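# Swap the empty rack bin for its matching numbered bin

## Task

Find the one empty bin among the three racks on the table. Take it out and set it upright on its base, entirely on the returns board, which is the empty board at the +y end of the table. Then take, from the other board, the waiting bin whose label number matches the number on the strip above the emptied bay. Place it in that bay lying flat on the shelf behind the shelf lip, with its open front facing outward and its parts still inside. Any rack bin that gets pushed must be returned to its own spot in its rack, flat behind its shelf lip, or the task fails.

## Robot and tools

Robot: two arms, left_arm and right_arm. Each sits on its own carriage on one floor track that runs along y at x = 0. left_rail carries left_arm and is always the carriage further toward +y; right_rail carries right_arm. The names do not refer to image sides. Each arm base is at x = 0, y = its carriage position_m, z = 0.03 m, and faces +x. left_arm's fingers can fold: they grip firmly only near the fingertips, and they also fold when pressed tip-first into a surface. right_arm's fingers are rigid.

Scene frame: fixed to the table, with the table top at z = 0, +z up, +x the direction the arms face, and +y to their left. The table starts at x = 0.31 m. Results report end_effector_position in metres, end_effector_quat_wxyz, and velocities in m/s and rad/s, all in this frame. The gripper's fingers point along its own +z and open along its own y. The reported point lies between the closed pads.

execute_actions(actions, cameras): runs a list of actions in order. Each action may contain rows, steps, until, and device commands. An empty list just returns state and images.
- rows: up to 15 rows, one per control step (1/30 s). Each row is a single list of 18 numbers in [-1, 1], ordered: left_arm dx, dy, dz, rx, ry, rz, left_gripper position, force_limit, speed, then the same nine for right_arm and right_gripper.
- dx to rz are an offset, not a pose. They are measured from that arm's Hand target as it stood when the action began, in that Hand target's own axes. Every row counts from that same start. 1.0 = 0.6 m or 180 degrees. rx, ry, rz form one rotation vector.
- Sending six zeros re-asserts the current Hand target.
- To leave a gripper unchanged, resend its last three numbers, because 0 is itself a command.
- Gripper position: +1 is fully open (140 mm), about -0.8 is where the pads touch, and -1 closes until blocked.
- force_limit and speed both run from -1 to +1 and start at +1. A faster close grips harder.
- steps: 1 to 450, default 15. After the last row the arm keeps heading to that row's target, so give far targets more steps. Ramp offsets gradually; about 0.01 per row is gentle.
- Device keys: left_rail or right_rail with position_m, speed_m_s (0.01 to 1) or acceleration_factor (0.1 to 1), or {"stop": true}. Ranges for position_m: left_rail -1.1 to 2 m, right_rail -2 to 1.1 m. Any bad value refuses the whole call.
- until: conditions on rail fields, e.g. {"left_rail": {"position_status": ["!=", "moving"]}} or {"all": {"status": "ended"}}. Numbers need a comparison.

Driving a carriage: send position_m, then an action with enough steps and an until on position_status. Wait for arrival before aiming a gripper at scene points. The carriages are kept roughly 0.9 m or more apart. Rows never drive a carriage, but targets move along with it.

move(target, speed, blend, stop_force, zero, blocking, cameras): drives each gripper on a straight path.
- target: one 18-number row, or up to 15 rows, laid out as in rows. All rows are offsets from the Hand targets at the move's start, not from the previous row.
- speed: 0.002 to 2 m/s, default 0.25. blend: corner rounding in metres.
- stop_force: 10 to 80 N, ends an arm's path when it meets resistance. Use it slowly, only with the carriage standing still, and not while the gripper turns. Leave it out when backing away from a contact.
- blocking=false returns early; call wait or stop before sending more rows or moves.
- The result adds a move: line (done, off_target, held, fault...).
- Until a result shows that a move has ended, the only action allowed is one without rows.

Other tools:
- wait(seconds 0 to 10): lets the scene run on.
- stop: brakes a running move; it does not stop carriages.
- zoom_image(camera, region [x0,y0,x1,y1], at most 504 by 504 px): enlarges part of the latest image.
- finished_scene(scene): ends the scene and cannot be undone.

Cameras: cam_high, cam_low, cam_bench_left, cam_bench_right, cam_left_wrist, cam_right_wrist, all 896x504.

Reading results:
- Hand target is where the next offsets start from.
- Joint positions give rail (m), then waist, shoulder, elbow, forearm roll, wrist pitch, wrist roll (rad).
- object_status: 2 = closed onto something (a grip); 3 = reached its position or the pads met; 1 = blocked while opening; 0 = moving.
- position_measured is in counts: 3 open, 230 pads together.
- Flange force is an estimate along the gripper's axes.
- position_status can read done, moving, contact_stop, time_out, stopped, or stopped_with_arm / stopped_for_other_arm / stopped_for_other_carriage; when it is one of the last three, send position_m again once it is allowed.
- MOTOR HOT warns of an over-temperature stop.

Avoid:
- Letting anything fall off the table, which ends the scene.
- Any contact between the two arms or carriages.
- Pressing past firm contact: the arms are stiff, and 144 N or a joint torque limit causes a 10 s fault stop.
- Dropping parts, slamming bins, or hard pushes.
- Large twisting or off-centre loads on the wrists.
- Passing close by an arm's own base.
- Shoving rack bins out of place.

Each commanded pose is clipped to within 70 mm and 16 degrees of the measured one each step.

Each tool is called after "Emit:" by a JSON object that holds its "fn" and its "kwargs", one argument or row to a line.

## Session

Emit:
{"fn": "execute_actions", "kwargs": {
  "actions": []
}}

Scene clock: 0.00 s.
left_arm: end_effector_position=(+0.6500, +1.7663, +0.3520) position_measured=3 object_status=3 end_effector_quat_wxyz=(+0.000, +1.000, +0.000, +0.000) | right_arm: end_effector_position=(+0.6500, -1.7832, +0.3520) position_measured=3 object_status=3 end_effector_quat_wxyz=(+0.000, +1.000, +0.000, +0.000)
Joint positions: left_arm=[1.766 -0.053 0.164 1.605 0 1.373 1.518] | right_arm=[-1.783 -0.053 0.164 1.605 0 1.373 1.518]
Joint velocities: within noise
Joint torques (N m): no reading
Flange force (N): no reading
Hand target: left_arm +0.6500, +1.7663, +0.3520; +0.000, +1.000, +0.000, +0.000 | right_arm +0.6500, -1.7832, +0.3520; +0.000, +1.000, +0.000, +0.000
Tool commands: left_gripper/position=+1.0 left_gripper/force_limit=+1.0 left_gripper/speed=+1.0 right_gripper/position=+1.0 right_gripper/force_limit=+1.0 right_gripper/speed=+1.0
left_rail: position_m=1.766 position_status=done
right_rail: position_m=-1.783 position_status=done
camera_calibration:
cam_left_wrist: T_world_to_cam=[[-0.0169896, -0.999779, 0.0123879, 1.78018], [-0.93579, 0.0202634, 0.351976, 0.452534], [-0.352149, -0.00561254, -0.935927, 0.710035], [0, 0, 0, 1]] pos_world=[0.70376, 1.7746, 0.483207]
cam_right_wrist: T_world_to_cam=[[-0.00422685, -0.999876, 0.0151995, -1.77962], [-0.938945, 0.00919769, 0.343944, 0.507419], [-0.344041, -0.0128177, -0.938867, 0.677819], [0, 0, 0, 1]] pos_world=[0.702114, -1.77538, 0.488907]

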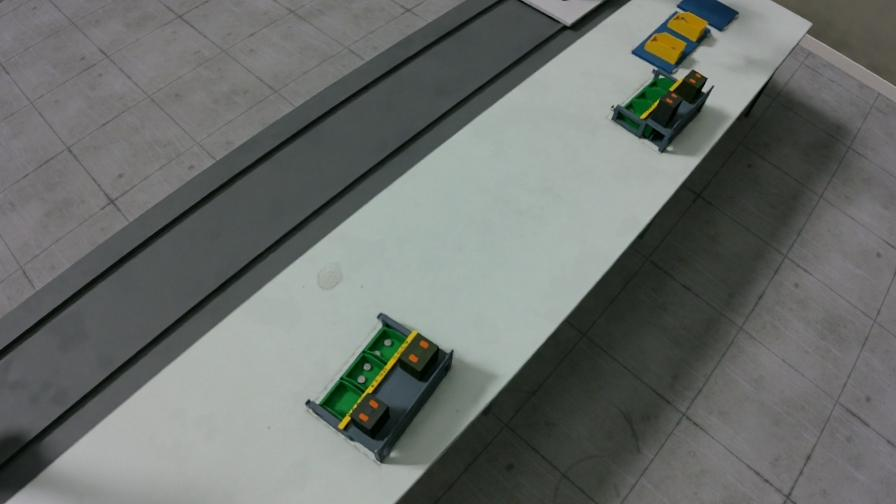

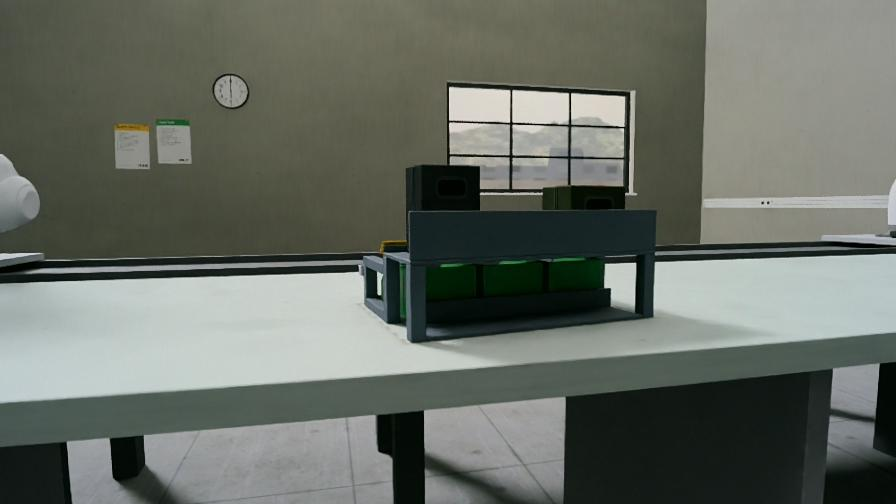

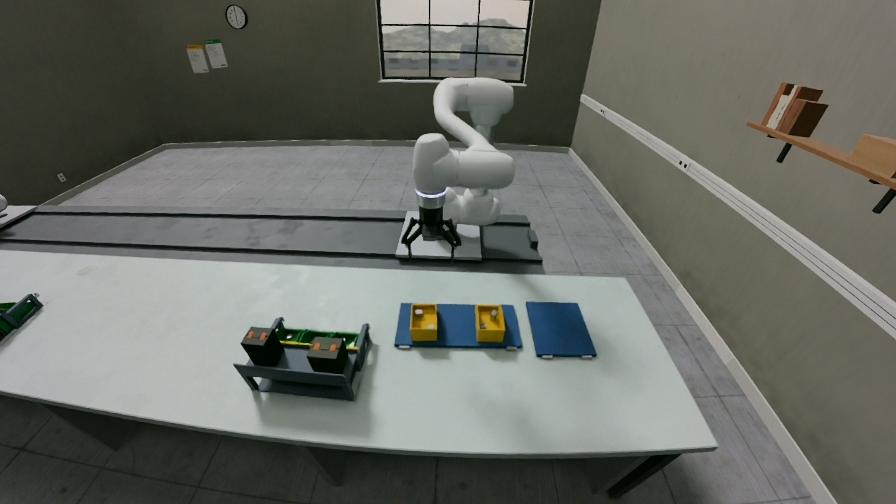

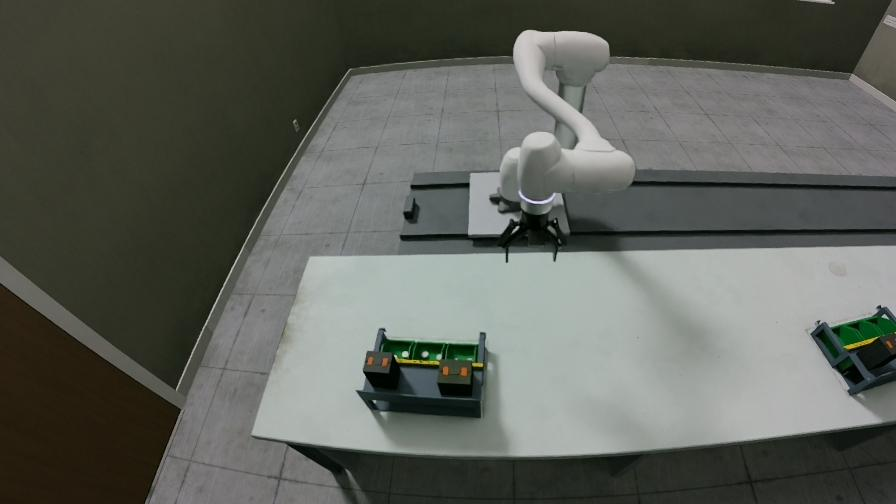

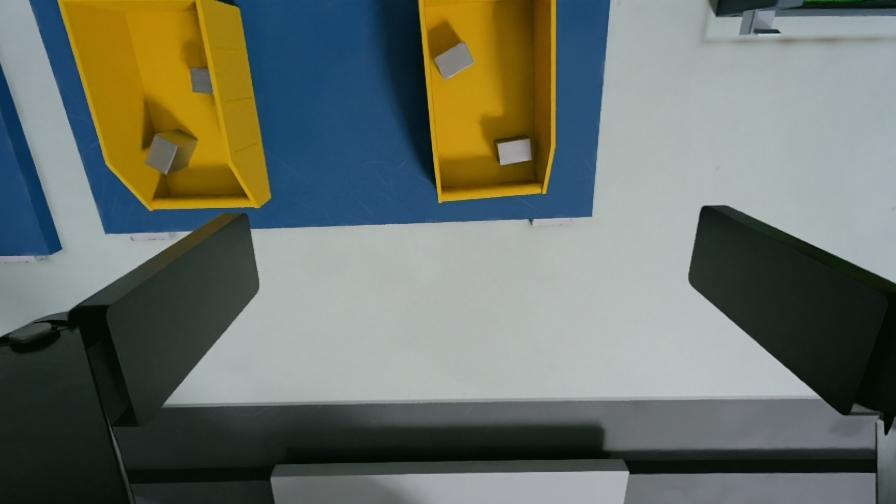

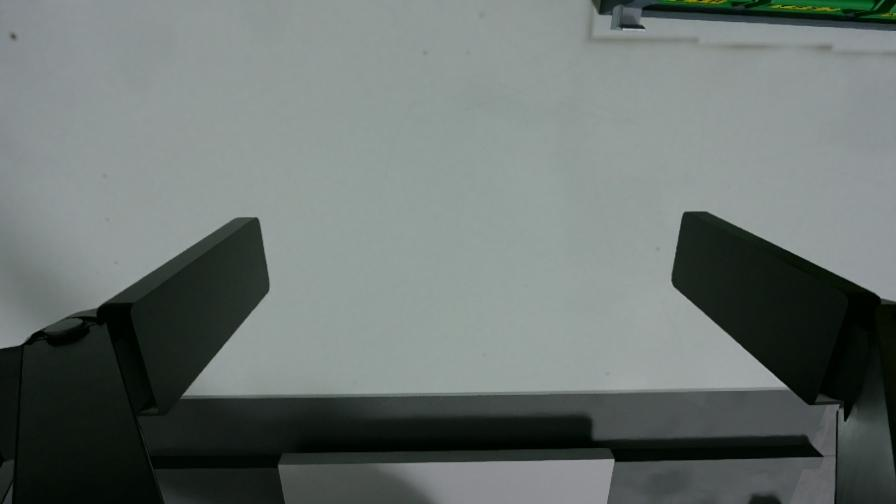

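Emit:
{"fn": "zoom_image", "kwargs": {
  "camera": "cam_high",
  "region": [290, 300, 470, 470]
}}

Emit:
{"fn": "zoom_image", "kwargs": {
  "camera": "cam_high",
  "region": [600, 0, 760, 160]
}}

Emit:
{"fn": "zoom_image", "kwargs": {
  "camera": "cam_bench_right",
  "region": [340, 310, 510, 430]
}}

Emit:
{"fn": "zoom_image", "kwargs": {
  "camera": "cam_bench_left",
  "region": [220, 280, 520, 410]
}}

Scaled by 2.800.

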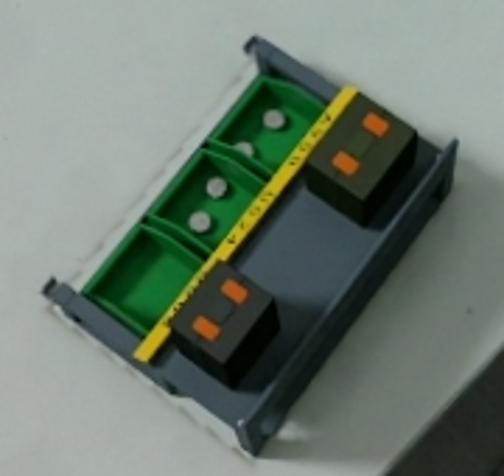

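Scaled by 3.150.

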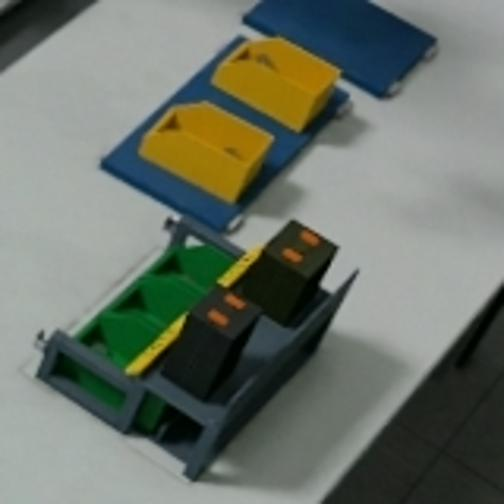

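Scaled by 2.965.

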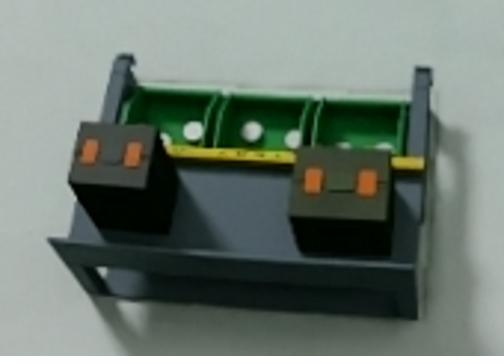

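Scaled by 1.680.

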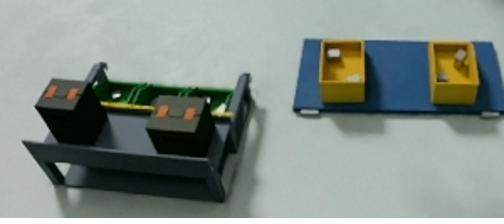

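Emit:
{"fn": "execute_actions", "kwargs": {
  "actions": [
    {"right_rail":{"position_m":-0.43},"left_rail":{"position_m":1.85},"rows":[[0,0,0,0,0,0,1,1,1,0,0,0,0,0,0,1,1,1]],"steps":300,"until":{"all":{"status":"ended"}}}
  ],
  "cameras": ["cam_left_wrist"]
}}

Emit:
{"fn": "move", "kwargs": {
  "target": [-0.35,0,0,0,0.389,0,1,1,1,-0.35,0,0,0,0.389,0,1,1,1],
  "speed": 0.5,
  "cameras": ["cam_left_wrist","cam_right_wrist"]
}}

Emit:
{"fn": "zoom_image", "kwargs": {
  "camera": "cam_right_wrist",
  "region": [200, 100, 700, 400]
}}

Emit:
{"fn": "zoom_image", "kwargs": {
  "camera": "cam_left_wrist",
  "region": [200, 100, 700, 400]
}}

Scene clock: 7.53 s.
left_arm: end_effector_position=(+0.6500, +1.8500, +0.3520) position_measured=3 object_status=3 end_effector_quat_wxyz=(+0.000, +1.000, +0.000, +0.000) | right_arm: end_effector_position=(+0.6500, -0.4301, +0.3520) position_measured=3 object_status=3 end_effector_quat_wxyz=(+0.000, +1.000, +0.000, +0.000)
Joint positions: left_arm=[1.85 -0.053 0.164 1.605 0 1.373 1.518] | right_arm=[-0.43 -0.053 0.164 1.605 0 1.373 1.518]
Joint torques (N m): left_arm=[-1.55 -58.25 -42.07 4.31 0.08 -0.14] | right_arm=[-1.1 -62.47 -41.29 4.23 -0.01 0.02]
Flange force (N): left_arm=[-1.2 -2.5 -0.2] | right_arm=[7.1 -1.4 1.4]
Hand target: left_arm +0.6500, +1.8500, +0.3520; +0.000, +1.000, +0.000, +0.000 | right_arm +0.6500, -0.4301, +0.3520; +0.000, +1.000, +0.000, +0.000
Off the commanded pose: left_arm 0.000 m, 0 deg | right_arm 0.000 m, 0 deg.
left_rail: position_m=1.850 position_status=done
right_rail: position_m=-0.430 position_status=done
camera_calibration:
cam_left_wrist: T_world_to_cam=[[-0.0169896, -0.999779, 0.0123879, 1.86386], [-0.93579, 0.0202634, 0.351976, 0.450838], [-0.352149, -0.00561254, -0.935927, 0.710505], [0, 0, 0, 1]] pos_world=[0.70376, 1.8583, 0.483207]
Images, in order (width x height): cam_left_wrist 896x504.

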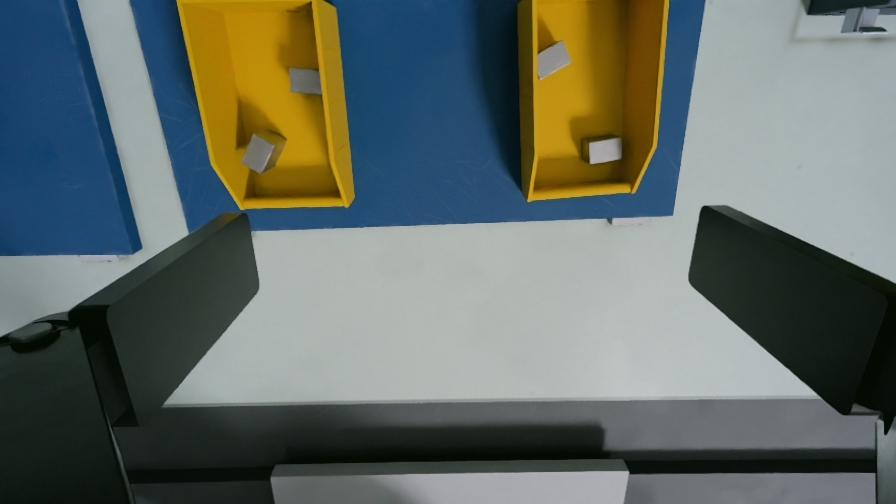

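Scene clock: 9.60 s.
left_arm: end_effector_position=(+0.4400, +1.8512, +0.3522) position_measured=3 object_status=3 end_effector_quat_wxyz=(+0.028, +0.822, -0.020, +0.568) | right_arm: end_effector_position=(+0.4400, -0.4288, +0.3522) position_measured=3 object_status=3 end_effector_quat_wxyz=(+0.028, +0.822, -0.020, +0.568)
Joint positions: left_arm=[1.85 -0.081 -0.7 2.612 0.324 0.02 1.219] | right_arm=[-0.43 -0.08 -0.7 2.612 0.324 0.02 1.22]
Joint torques (N m): left_arm=[-1.42 27.94 -43.54 4.06 -2.23 -0.08] | right_arm=[-1.34 20.8 -42.86 3.77 -2.31 0.01]
Flange force (N): left_arm=[0.0 0.0 0.0] | right_arm=[0.0 0.0 0.0]
Hand target: left_arm +0.4400, +1.8500, +0.3520; +0.000, +0.819, +0.000, +0.574 | right_arm +0.4400, -0.4300, +0.3520; +0.000, +0.819, +0.000, +0.574
Off the commanded pose: left_arm 0.001 m, 4 deg | right_arm 0.001 m, 4 deg.
left_rail: position_m=1.850 position_status=done
right_rail: position_m=-0.430 position_status=done
move: off_target (left_arm, right_arm)
camera_calibration:
cam_left_wrist: T_world_to_cam=[[-0.0823488, -0.996528, 0.0123091, 1.88427], [-0.657889, 0.0450794, -0.751765, 0.474703], [0.748599, -0.070005, -0.659317, 0.174117], [0, 0, 0, 1]] pos_world=[0.337126, 1.86852, 0.44847]
cam_right_wrist: T_world_to_cam=[[-0.0804434, -0.996441, 0.0251967, -0.394826], [-0.652227, 0.0335056, -0.757283, 0.569791], [0.753743, -0.0773524, -0.652601, 0.0115621], [0, 0, 0, 1]] pos_world=[0.331157, -0.411617, 0.448987]
Images, in order (width x height): cam_left_wrist 896x504, cam_right_wrist 896x504.

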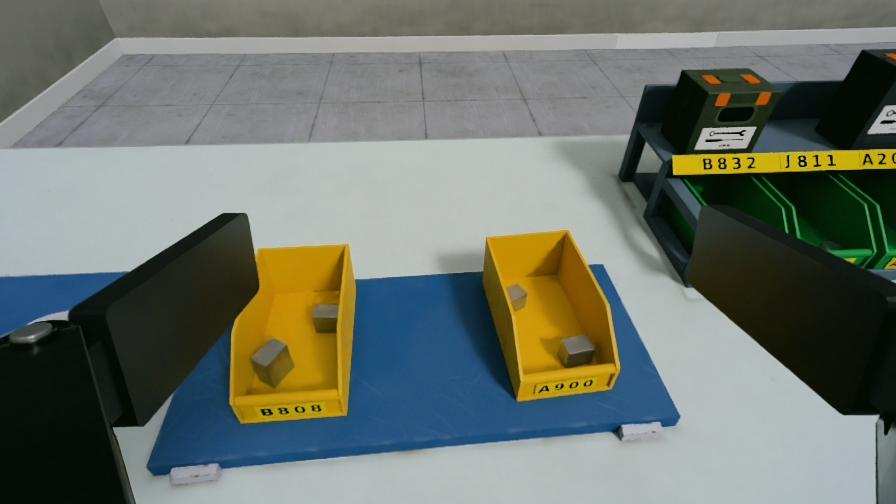

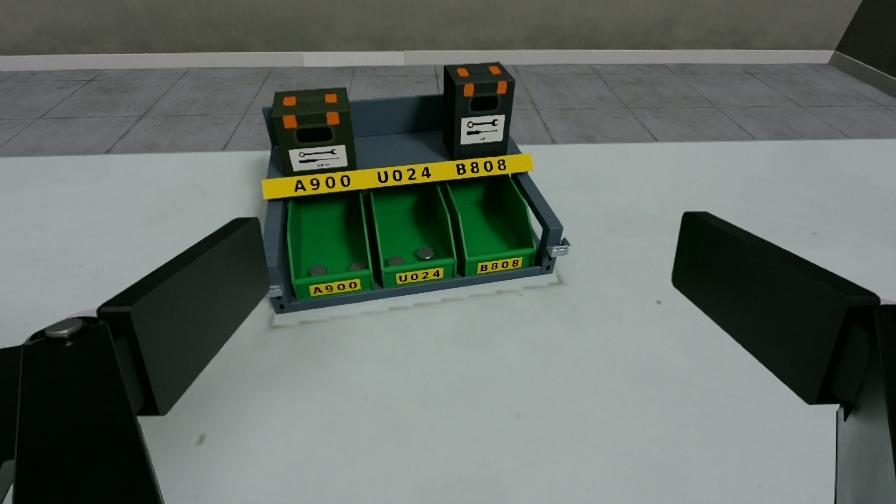

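Scaled by 1.008.

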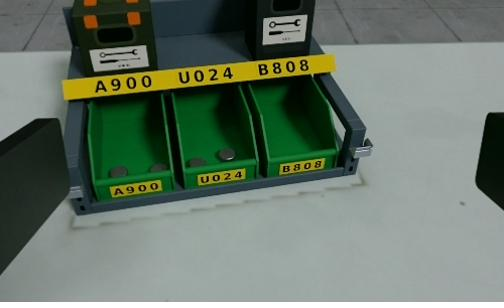

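Scaled by 1.008.

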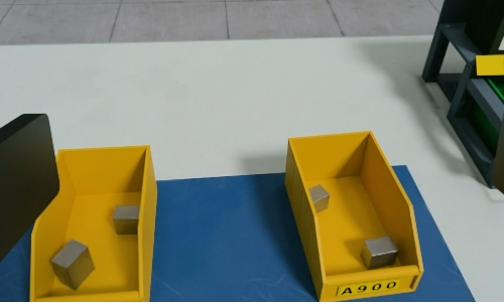

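Emit:
{"fn": "move", "kwargs": {
  "target": [0.055,-0.2333,0.3952,0,-0.389,0,1,0,-1,-0.0403,0.1583,0.6303,-0.2352,-0.2830,0.4110,-0.39,-0.1,1],
  "speed": 0.4,
  "cameras": ["cam_left_wrist","cam_right_wrist"]
}}

Emit:
{"fn": "zoom_image", "kwargs": {
  "camera": "cam_right_wrist",
  "region": [300, 0, 700, 400]
}}

Scene clock: 23.43 s.
left_arm: end_effector_position=(+0.6741, +1.9900, +0.3020) position_measured=3 object_status=3 end_effector_quat_wxyz=(+0.000, +1.000, +0.000, +0.000) | right_arm: end_effector_position=(+0.7872, -0.5250, +0.2001) position_measured=178 object_status=3 end_effector_quat_wxyz=(-0.060, +0.755, -0.651, +0.051)
Joint positions: left_arm=[1.85 0.155 0.243 1.599 0 1.3 1.725] | right_arm=[-0.43 -0.185 0.383 1.609 0.061 1.001 2.781]
Joint torques (N m): left_arm=[-1.61 -66.22 -40.91 4.29 -0.02 -0.12] | right_arm=[-1.11 -81.42 -38.95 4.02 -0.3 0.02]
Flange force (N): left_arm=[-0.2 -2.5 -0.8] | right_arm=[-0.1 -4.9 2.9]
Hand target: left_arm +0.6742, +1.9900, +0.3020; +0.000, +1.000, +0.000, +0.000 | right_arm +0.7872, -0.5250, +0.2001; -0.060, +0.755, -0.651, +0.051
Off the commanded pose: left_arm 0.000 m, 0 deg | right_arm 0.000 m, 0 deg.
left_rail: position_m=1.850 position_status=done
right_rail: position_m=-0.430 position_status=done
move: done
camera_calibration:
cam_left_wrist: T_world_to_cam=[[-0.0169912, -0.999779, 0.0123866, 2.00486], [-0.935823, 0.020264, 0.351888, 0.488213], [-0.352061, -0.00561265, -0.93596, 0.672932], [0, 0, 0, 1]] pos_world=[0.72786, 1.9983, 0.433208]
cam_right_wrist: T_world_to_cam=[[-0.979914, -0.140287, -0.141734, 0.732023], [-0.181414, 0.92223, 0.341438, 0.560413], [0.0828121, 0.360293, -0.929156, 0.456404], [0, 0, 0, 1]] pos_world=[0.78119, -0.578576, 0.336477]
Images, in order (width x height): cam_left_wrist 896x504, cam_right_wrist 896x504.

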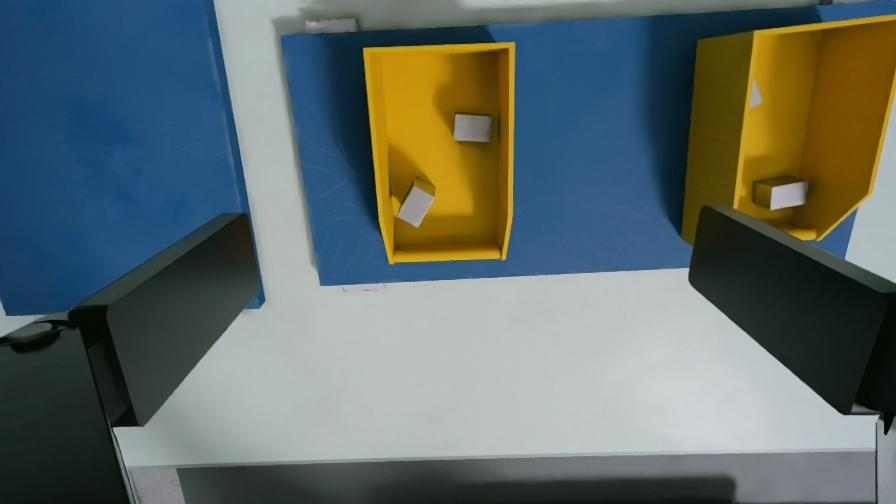

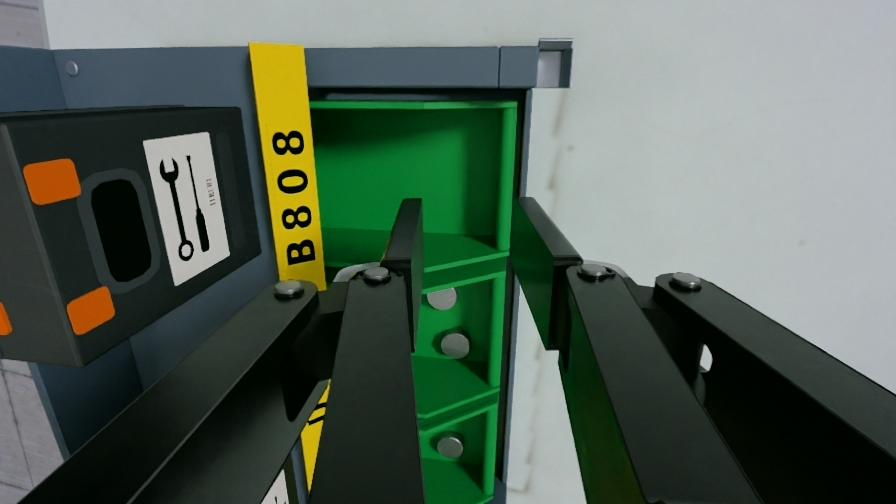

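Scaled by 1.260.

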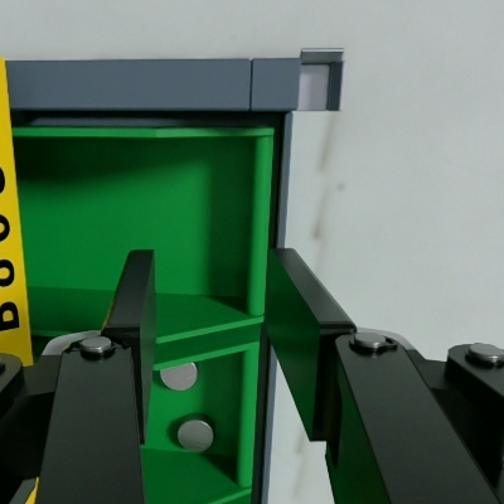

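Emit:
{"fn": "move", "kwargs": {
  "target": [-0.0117,-0.0112,0.1867,0,0,-0.0056,1,0,-1,-0.0109,0.057,0.15,0,0,0,-0.39,-0.1,1],
  "speed": 0.2,
  "cameras": ["cam_left_wrist","cam_right_wrist"]
}}

Emit:
{"fn": "zoom_image", "kwargs": {
  "camera": "cam_right_wrist",
  "region": [350, 50, 650, 350]
}}

Scene clock: 33.73 s.
left_arm: end_effector_position=(+0.6671, +1.9967, +0.1900) position_measured=3 object_status=3 end_effector_quat_wxyz=(+0.000, +1.000, +0.009, +0.000) | right_arm: end_effector_position=(+0.7668, -0.5213, +0.1059) position_measured=178 object_status=3 end_effector_quat_wxyz=(-0.060, +0.755, -0.651, +0.051)
Joint positions: left_arm=[1.85 0.166 0.3 1.739 0 1.103 1.719] | right_arm=[-0.43 -0.185 0.428 1.735 0.07 0.831 2.767]
Joint torques (N m): left_arm=[-1.95 -67.39 -38.34 3.91 0.3 -0.1] | right_arm=[-1.65 -82.24 -35.8 3.57 -0.47 -0.02]
Flange force (N): left_arm=[-3.6 -2.2 -1.0] | right_arm=[-0.9 -4.5 4.3]
Hand target: left_arm +0.6671, +1.9967, +0.1900; +0.000, +1.000, +0.009, +0.000 | right_arm +0.7668, -0.5213, +0.1058; -0.060, +0.755, -0.651, +0.051
Off the commanded pose: left_arm 0.000 m, 0 deg | right_arm 0.000 m, 0 deg.
left_rail: position_m=1.850 position_status=done
right_rail: position_m=-0.430 position_status=done
move: done
camera_calibration:
cam_left_wrist: T_world_to_cam=[[0.000541355, -0.999924, 0.012344, 2.00152], [-0.935999, 0.00383846, 0.351982, 0.553879], [-0.352003, -0.0117445, -0.935925, 0.577898], [0, 0, 0, 1]] pos_world=[0.720768, 2.00602, 0.321207]
cam_right_wrist: T_world_to_cam=[[-0.979934, -0.140183, -0.141695, 0.699252], [-0.181304, 0.922246, 0.341455, 0.585477], [0.0828113, 0.360293, -0.929156, 0.369271], [0, 0, 0, 1]] pos_world=[0.760791, -0.574976, 0.242277]
Images, in order (width x height): cam_left_wrist 896x504, cam_right_wrist 896x504.

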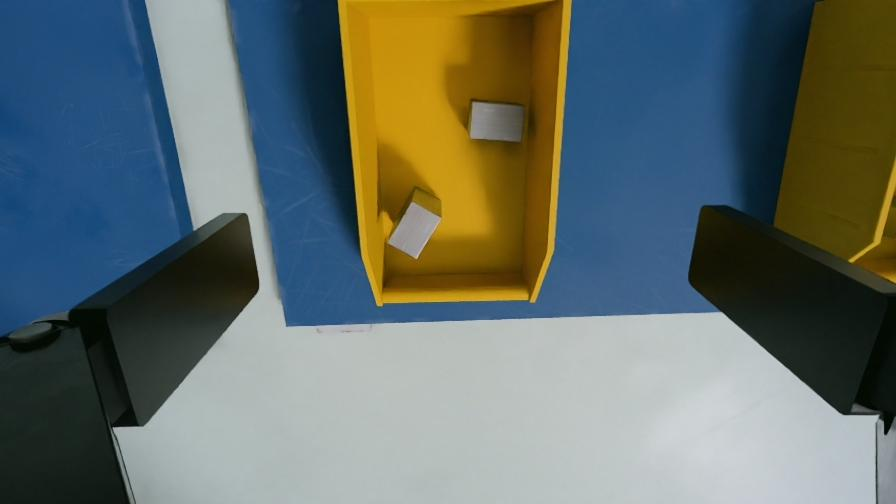

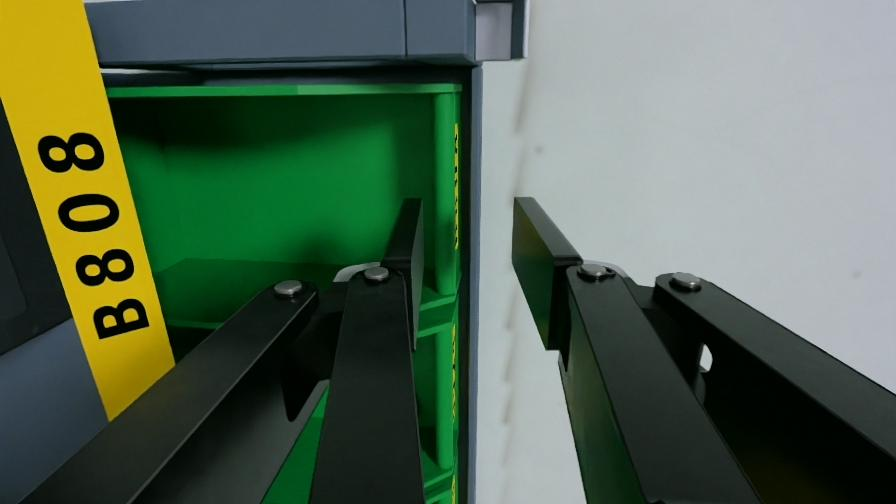

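Scaled by 1.680.

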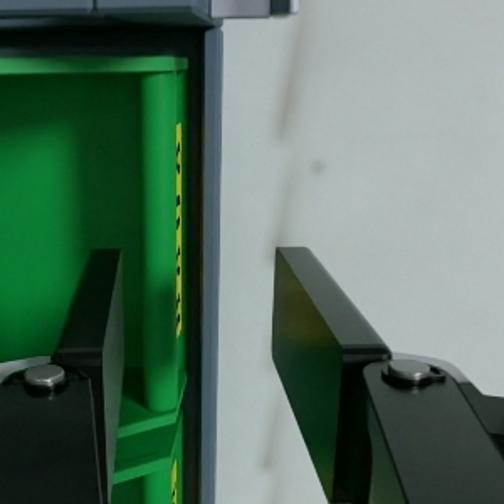

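Emit:
{"fn": "move", "kwargs": {
  "target": [0,0,0,0,0,0,1,0,-1,0.0063,-0.0068,0.0582,0,0,0,-0.39,-0.1,1],
  "speed": 0.1,
  "cameras": ["cam_left_wrist","cam_right_wrist"]
}}

Emit:
{"fn": "zoom_image", "kwargs": {
  "camera": "cam_right_wrist",
  "region": [350, 50, 650, 350]
}}

Emit:
{"fn": "zoom_image", "kwargs": {
  "camera": "cam_left_wrist",
  "region": [300, 200, 600, 400]
}}

Scene clock: 39.90 s.
left_arm: end_effector_position=(+0.6671, +1.9967, +0.1900) position_measured=3 object_status=3 end_effector_quat_wxyz=(+0.000, +1.000, +0.009, +0.000) | right_arm: end_effector_position=(+0.7767, -0.5237, +0.0720) position_measured=178 object_status=3 end_effector_quat_wxyz=(-0.060, +0.755, -0.651, +0.051)
Joint positions: left_arm=[1.85 0.166 0.3 1.739 0 1.103 1.719] | right_arm=[-0.43 -0.186 0.474 1.737 0.073 0.784 2.761]
Joint torques (N m): left_arm=[-1.2 -67.93 -38.43 3.9 0.12 -0.13] | right_arm=[-1.49 -86.17 -34.83 3.47 -0.63 0.06]
Flange force (N): left_arm=[-3.1 -1.4 -1.2] | right_arm=[-0.3 -4.8 5.4]
Hand target: left_arm +0.6671, +1.9967, +0.1900; +0.000, +1.000, +0.009, +0.000 | right_arm +0.7767, -0.5237, +0.0720; -0.060, +0.755, -0.651, +0.051
Off the commanded pose: left_arm 0.000 m, 0 deg | right_arm 0.000 m, 0 deg.
left_rail: position_m=1.850 position_status=done
right_rail: position_m=-0.430 position_status=done
move: done
camera_calibration:
cam_left_wrist: T_world_to_cam=[[0.00067039, -0.999923, 0.0124019, 2.0014], [-0.935999, 0.00373805, 0.351983, 0.55408], [-0.352002, -0.0118441, -0.935924, 0.578097], [0, 0, 0, 1]] pos_world=[0.720768, 2.00602, 0.321207]
cam_right_wrist: T_world_to_cam=[[-0.979934, -0.140183, -0.141695, 0.703828], [-0.181304, 0.922246, 0.341455, 0.600968], [0.0828113, 0.360293, -0.929156, 0.337781], [0, 0, 0, 1]] pos_world=[0.770691, -0.577276, 0.208377]
Images, in order (width x height): cam_left_wrist 896x504, cam_right_wrist 896x504.

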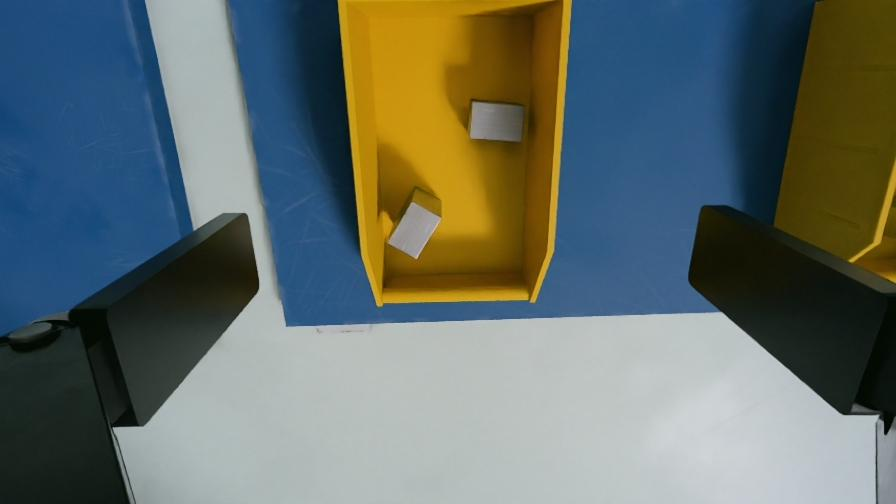

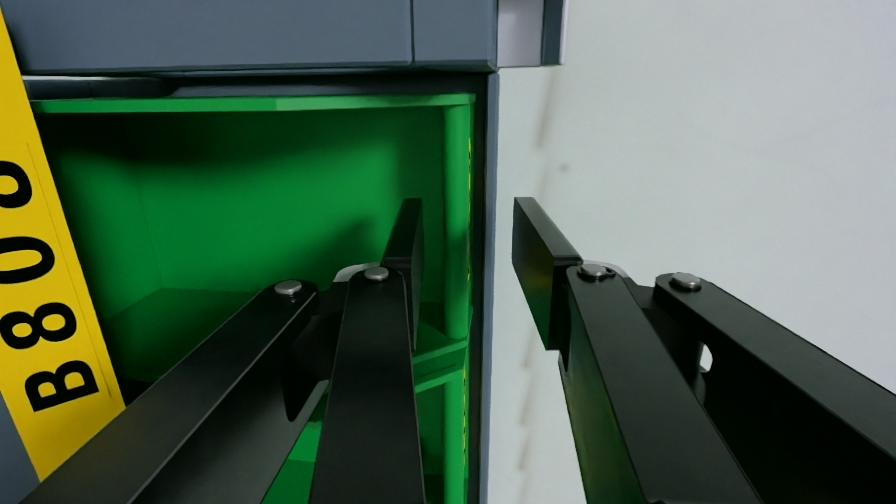

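Scaled by 1.680.

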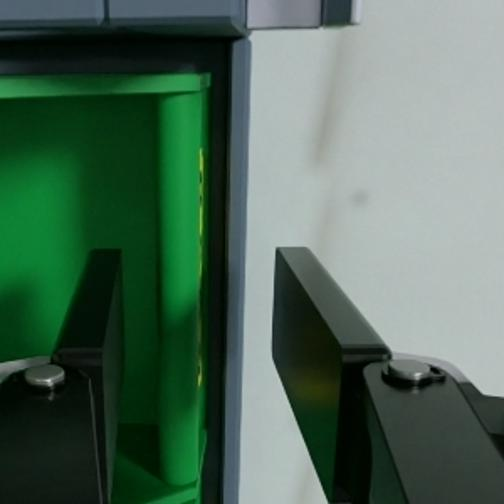

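Scaled by 1.680.

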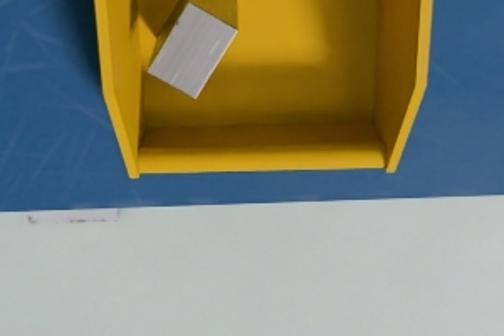

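Emit:
{"fn": "move", "kwargs": {
  "target": [0.009,-0.0024,0.1667,0,0,0,1,0,-1,0.0083,-0.0032,0.0258,0,0,0,-0.39,-0.1,1],
  "speed": 0.08,
  "cameras": ["cam_left_wrist","cam_right_wrist"]
}}

Emit:
{"fn": "zoom_image", "kwargs": {
  "camera": "cam_right_wrist",
  "region": [350, 50, 650, 350]
}}

Scene clock: 46.23 s.
left_arm: end_effector_position=(+0.6725, +1.9982, +0.0900) position_measured=3 object_status=3 end_effector_quat_wxyz=(+0.000, +1.000, +0.009, +0.000) | right_arm: end_effector_position=(+0.7817, -0.5280, +0.0570) position_measured=178 object_status=3 end_effector_quat_wxyz=(-0.060, +0.755, -0.651, +0.051)
Joint positions: left_arm=[1.85 0.167 0.395 1.813 0 0.934 1.72] | right_arm=[-0.43 -0.191 0.496 1.734 0.075 0.764 2.754]
Joint torques (N m): left_arm=[-1.52 -74.82 -34.62 3.59 0.33 -0.23] | right_arm=[-1.37 -87.35 -34.07 3.46 -0.34 0.03]
Flange force (N): left_arm=[-1.4 -2.2 -0.2] | right_arm=[-0.1 -4.8 5.2]
Hand target: left_arm +0.6725, +1.9982, +0.0900; +0.000, +1.000, +0.009, +0.000 | right_arm +0.7817, -0.5280, +0.0570; -0.060, +0.755, -0.651, +0.051
Off the commanded pose: left_arm 0.000 m, 0 deg | right_arm 0.000 m, 0 deg.
left_rail: position_m=1.850 position_status=done
right_rail: position_m=-0.430 position_status=done
move: done
camera_calibration:
cam_left_wrist: T_world_to_cam=[[0.000670161, -0.999923, 0.0124019, 2.00414], [-0.936032, 0.00373718, 0.351896, 0.594279], [-0.351915, -0.0118444, -0.935957, 0.486333], [0, 0, 0, 1]] pos_world=[0.726068, 2.00752, 0.221208]
cam_right_wrist: T_world_to_cam=[[-0.979934, -0.140183, -0.141695, 0.705999], [-0.181304, 0.922246, 0.341455, 0.610962], [0.0828113, 0.360293, -0.929156, 0.324979], [0, 0, 0, 1]] pos_world=[0.775691, -0.581576, 0.193377]
Images, in order (width x height): cam_left_wrist 896x504, cam_right_wrist 896x504.

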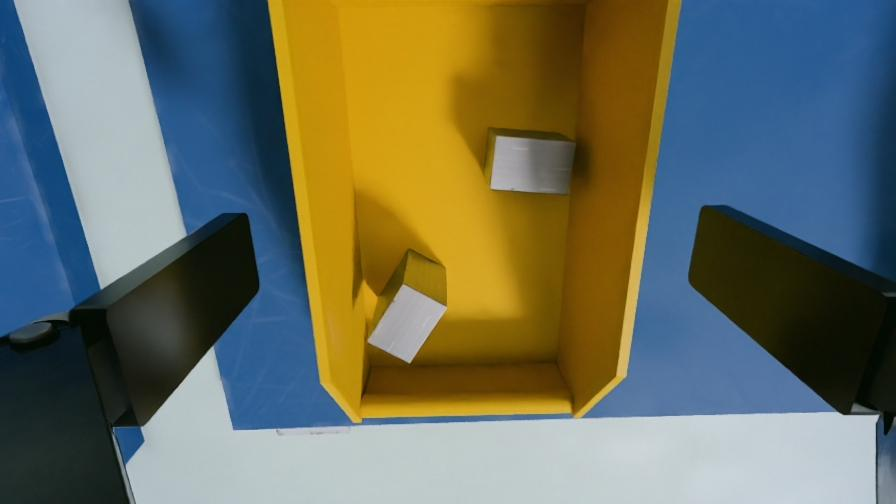

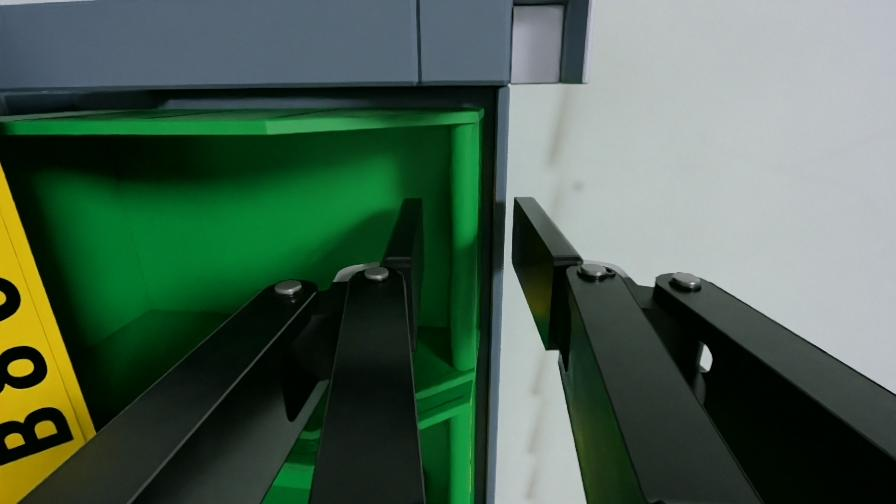

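Scaled by 1.680.

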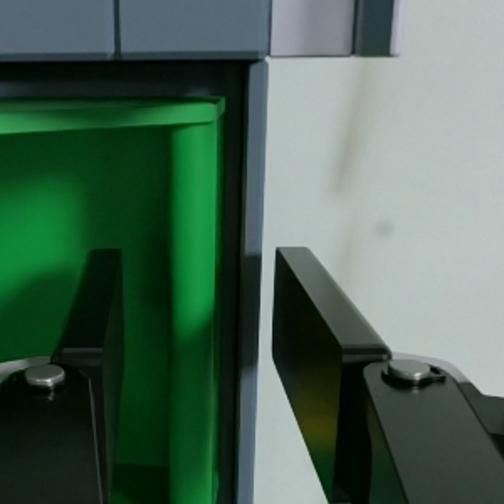

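Emit:
{"fn": "move", "kwargs": {
  "target": [0,0,0,0,0,0,-1,0,-1,0,0,0,0,0,0,-1,-0.1,-1],
  "cameras": ["cam_left_wrist","cam_right_wrist"]
}}

Scene clock: 49.53 s.
left_arm: end_effector_position=(+0.6725, +1.9982, +0.0900) position_measured=77 object_status=0 end_effector_quat_wxyz=(+0.000, +1.000, +0.009, +0.000) | right_arm: end_effector_position=(+0.7817, -0.5280, +0.0570) position_measured=216 object_status=2 end_effector_quat_wxyz=(-0.060, +0.755, -0.651, +0.051)
Joint positions: left_arm=[1.85 0.167 0.395 1.813 0 0.934 1.72] | right_arm=[-0.43 -0.191 0.496 1.734 0.075 0.764 2.754]
Joint torques (N m): left_arm=[-2.18 -61.23 -29.17 2.61 -1.32 -0.08] | right_arm=[-1.28 -83.1 -32.5 3.42 -0.62 0.03]
Flange force (N): left_arm=[-7.1 -1.9 -20.0] | right_arm=[-0.4 -4.0 -0.1]
Hand target: left_arm +0.6725, +1.9982, +0.0900; +0.000, +1.000, +0.009, +0.000 | right_arm +0.7817, -0.5280, +0.0570; -0.060, +0.755, -0.651, +0.051
Off the commanded pose: left_arm 0.000 m, 0 deg | right_arm 0.000 m, 0 deg.
left_rail: position_m=1.850 position_status=done
right_rail: position_m=-0.430 position_status=done
move: done
camera_calibration:
cam_left_wrist: T_world_to_cam=[[0.00067039, -0.999923, 0.0124019, 2.00414], [-0.935999, 0.00373805, 0.351983, 0.594234], [-0.352002, -0.0118441, -0.935924, 0.486388], [0, 0, 0, 1]] pos_world=[0.726068, 2.00752, 0.221207]
cam_right_wrist: T_world_to_cam=[[-0.979934, -0.140183, -0.141695, 0.705999], [-0.181304, 0.922246, 0.341455, 0.610962], [0.0828113, 0.360293, -0.929156, 0.324979], [0, 0, 0, 1]] pos_world=[0.775691, -0.581576, 0.193377]
Images, in order (width x height): cam_left_wrist 896x504, cam_right_wrist 896x504.

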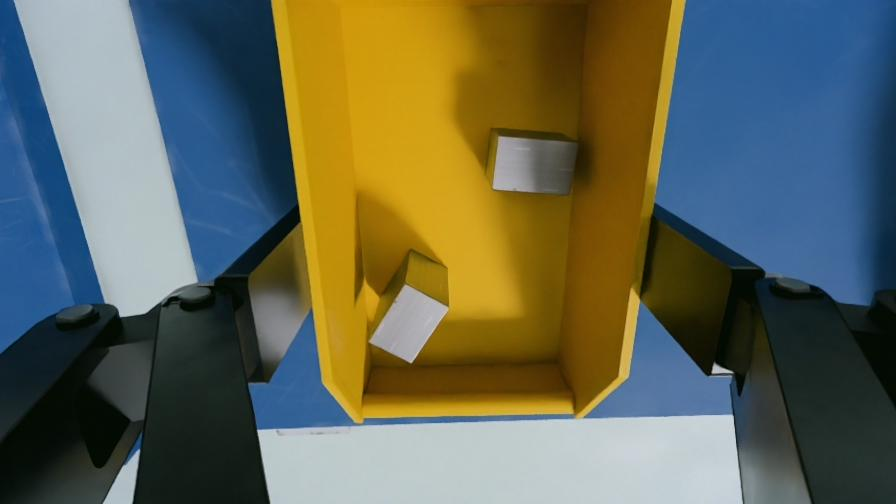

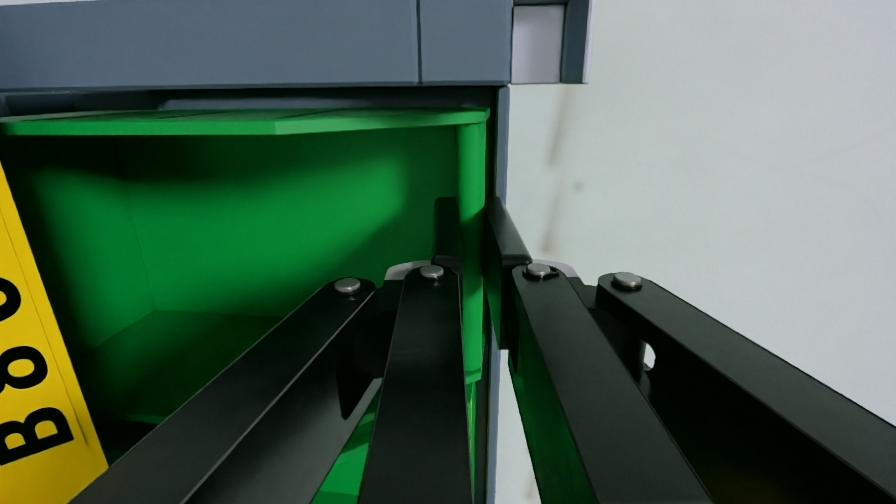

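Emit:
{"fn": "wait", "kwargs": {
  "seconds": 0.3,
  "cameras": []
}}

Emit:
{"fn": "move", "kwargs": {
  "target": [
    [0,0,-0.0333,0,0,0,-1,0,-1,0,-0.0047,-0.0297,-0.033,0,0,-1,-0.1,-1],
    [0,0,-0.2,0,0,0,-1,0,-1,0,0.191,-0.0725,-0.033,0,0,-1,-0.1,-1]
  ],
  "speed": [0.03,0.06],
  "cameras": ["cam_left_wrist","cam_right_wrist"]
}}

Scene clock: 52.97 s.
left_arm: end_effector_position=(+0.6725, +1.9982, +0.0900) position_measured=77 object_status=2 end_effector_quat_wxyz=(+0.000, +1.000, +0.009, +0.000) | right_arm: end_effector_position=(+0.7817, -0.5280, +0.0570) position_measured=216 object_status=2 end_effector_quat_wxyz=(-0.060, +0.755, -0.651, +0.051)
Joint positions: left_arm=[1.85 0.167 0.395 1.813 0 0.934 1.72] | right_arm=[-0.43 -0.191 0.496 1.734 0.075 0.764 2.754]
Joint torques (N m): left_arm=[-2.4 -60.62 -28.79 2.73 -1.27 -0.1] | right_arm=[-1.35 -83.79 -32.28 3.46 -0.55 -0.08]
Flange force (N): left_arm=[-7.2 -2.2 -20.7] | right_arm=[-0.5 -4.8 -0.1]
Hand target: left_arm +0.6725, +1.9982, +0.0900; +0.000, +1.000, +0.009, +0.000 | right_arm +0.7817, -0.5280, +0.0570; -0.060, +0.755, -0.651, +0.051
Tool commands: left_gripper/position=-1.0 left_gripper/force_limit=+0.0 left_gripper/speed=-1.0 right_gripper/position=-1.0 right_gripper/force_limit=-0.1 right_gripper/speed=-1.0
Off the commanded pose: left_arm 0.000 m, 0 deg | right_arm 0.000 m, 0 deg.
left_rail: position_m=1.850 position_status=done
right_rail: position_m=-0.430 position_status=done
wait: 0.30 s; at rest from the start
No camera images: "cameras" was empty.

Scene clock: 57.17 s.
left_arm: end_effector_position=(+0.6725, +1.9982, +0.2099) position_measured=77 object_status=2 end_effector_quat_wxyz=(+0.000, +1.000, +0.009, +0.000) | right_arm: end_effector_position=(+0.6630, -0.5455, +0.0820) position_measured=216 object_status=2 end_effector_quat_wxyz=(-0.020, +0.757, -0.653, +0.017)
Joint positions: left_arm=[1.85 0.167 0.294 1.707 0 1.14 1.72] | right_arm=[-0.43 -0.234 0.36 1.885 0.027 0.847 2.744]
Joint torques (N m): left_arm=[-1.44 -71.88 -41.49 4.01 0.35 -0.16] | right_arm=[-1.13 -74.24 -34.24 3.34 -0.23 0.04]
Flange force (N): left_arm=[-1.6 -1.8 5.2] | right_arm=[-0.1 -4.6 6.5]
Hand target: left_arm +0.6725, +1.9982, +0.2100; +0.000, +1.000, +0.009, +0.000 | right_arm +0.6630, -0.5455, +0.0820; -0.020, +0.757, -0.653, +0.017
Off the commanded pose: left_arm 0.000 m, 0 deg | right_arm 0.000 m, 0 deg.
left_rail: position_m=1.850 position_status=done
right_rail: position_m=-0.430 position_status=done
move: done
camera_calibration:
cam_left_wrist: T_world_to_cam=[[0.00067039, -0.999923, 0.0124019, 2.00265], [-0.935999, 0.00373805, 0.351983, 0.552031], [-0.352002, -0.0118441, -0.935924, 0.598606], [0, 0, 0, 1]] pos_world=[0.726068, 2.00752, 0.341107]
cam_right_wrist: T_world_to_cam=[[-0.989174, -0.141614, -0.0384776, 0.587672], [-0.146165, 0.92742, 0.344278, 0.576365], [-0.0130697, 0.346175, -0.938079, 0.42092], [0, 0, 0, 1]] pos_world=[0.671056, -0.597022, 0.219039]
Images, in order (width x height): cam_left_wrist 896x504, cam_right_wrist 896x504.

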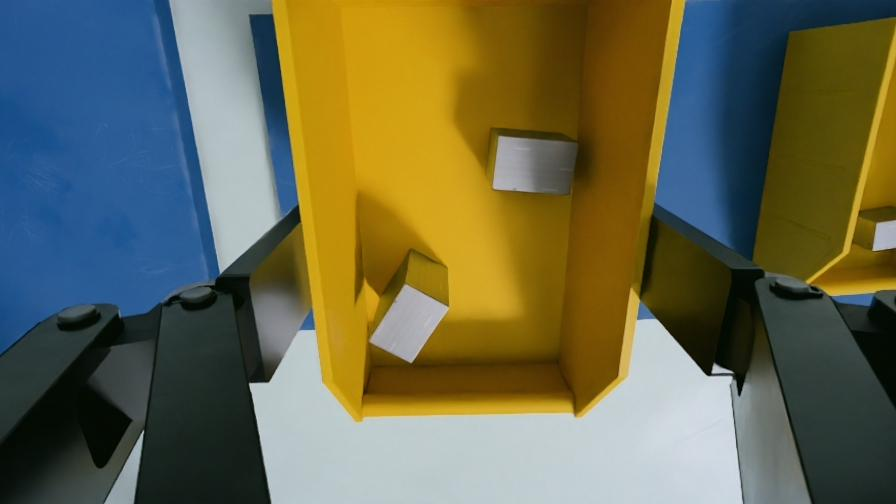

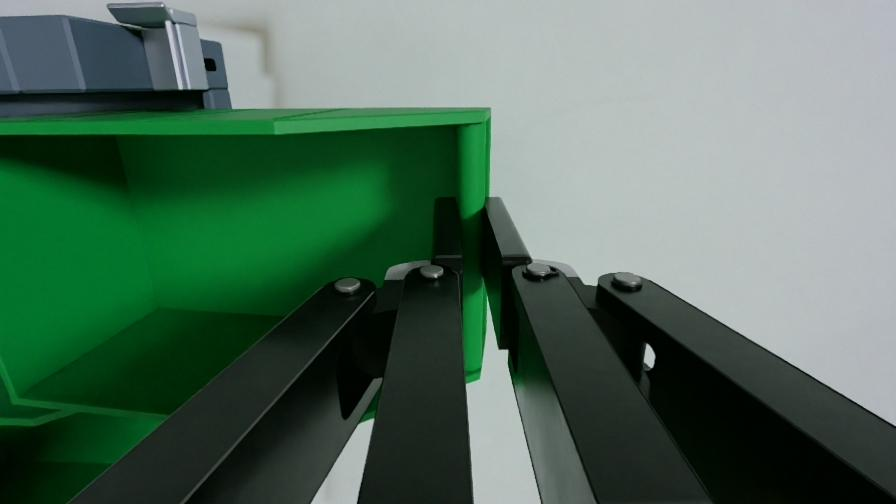

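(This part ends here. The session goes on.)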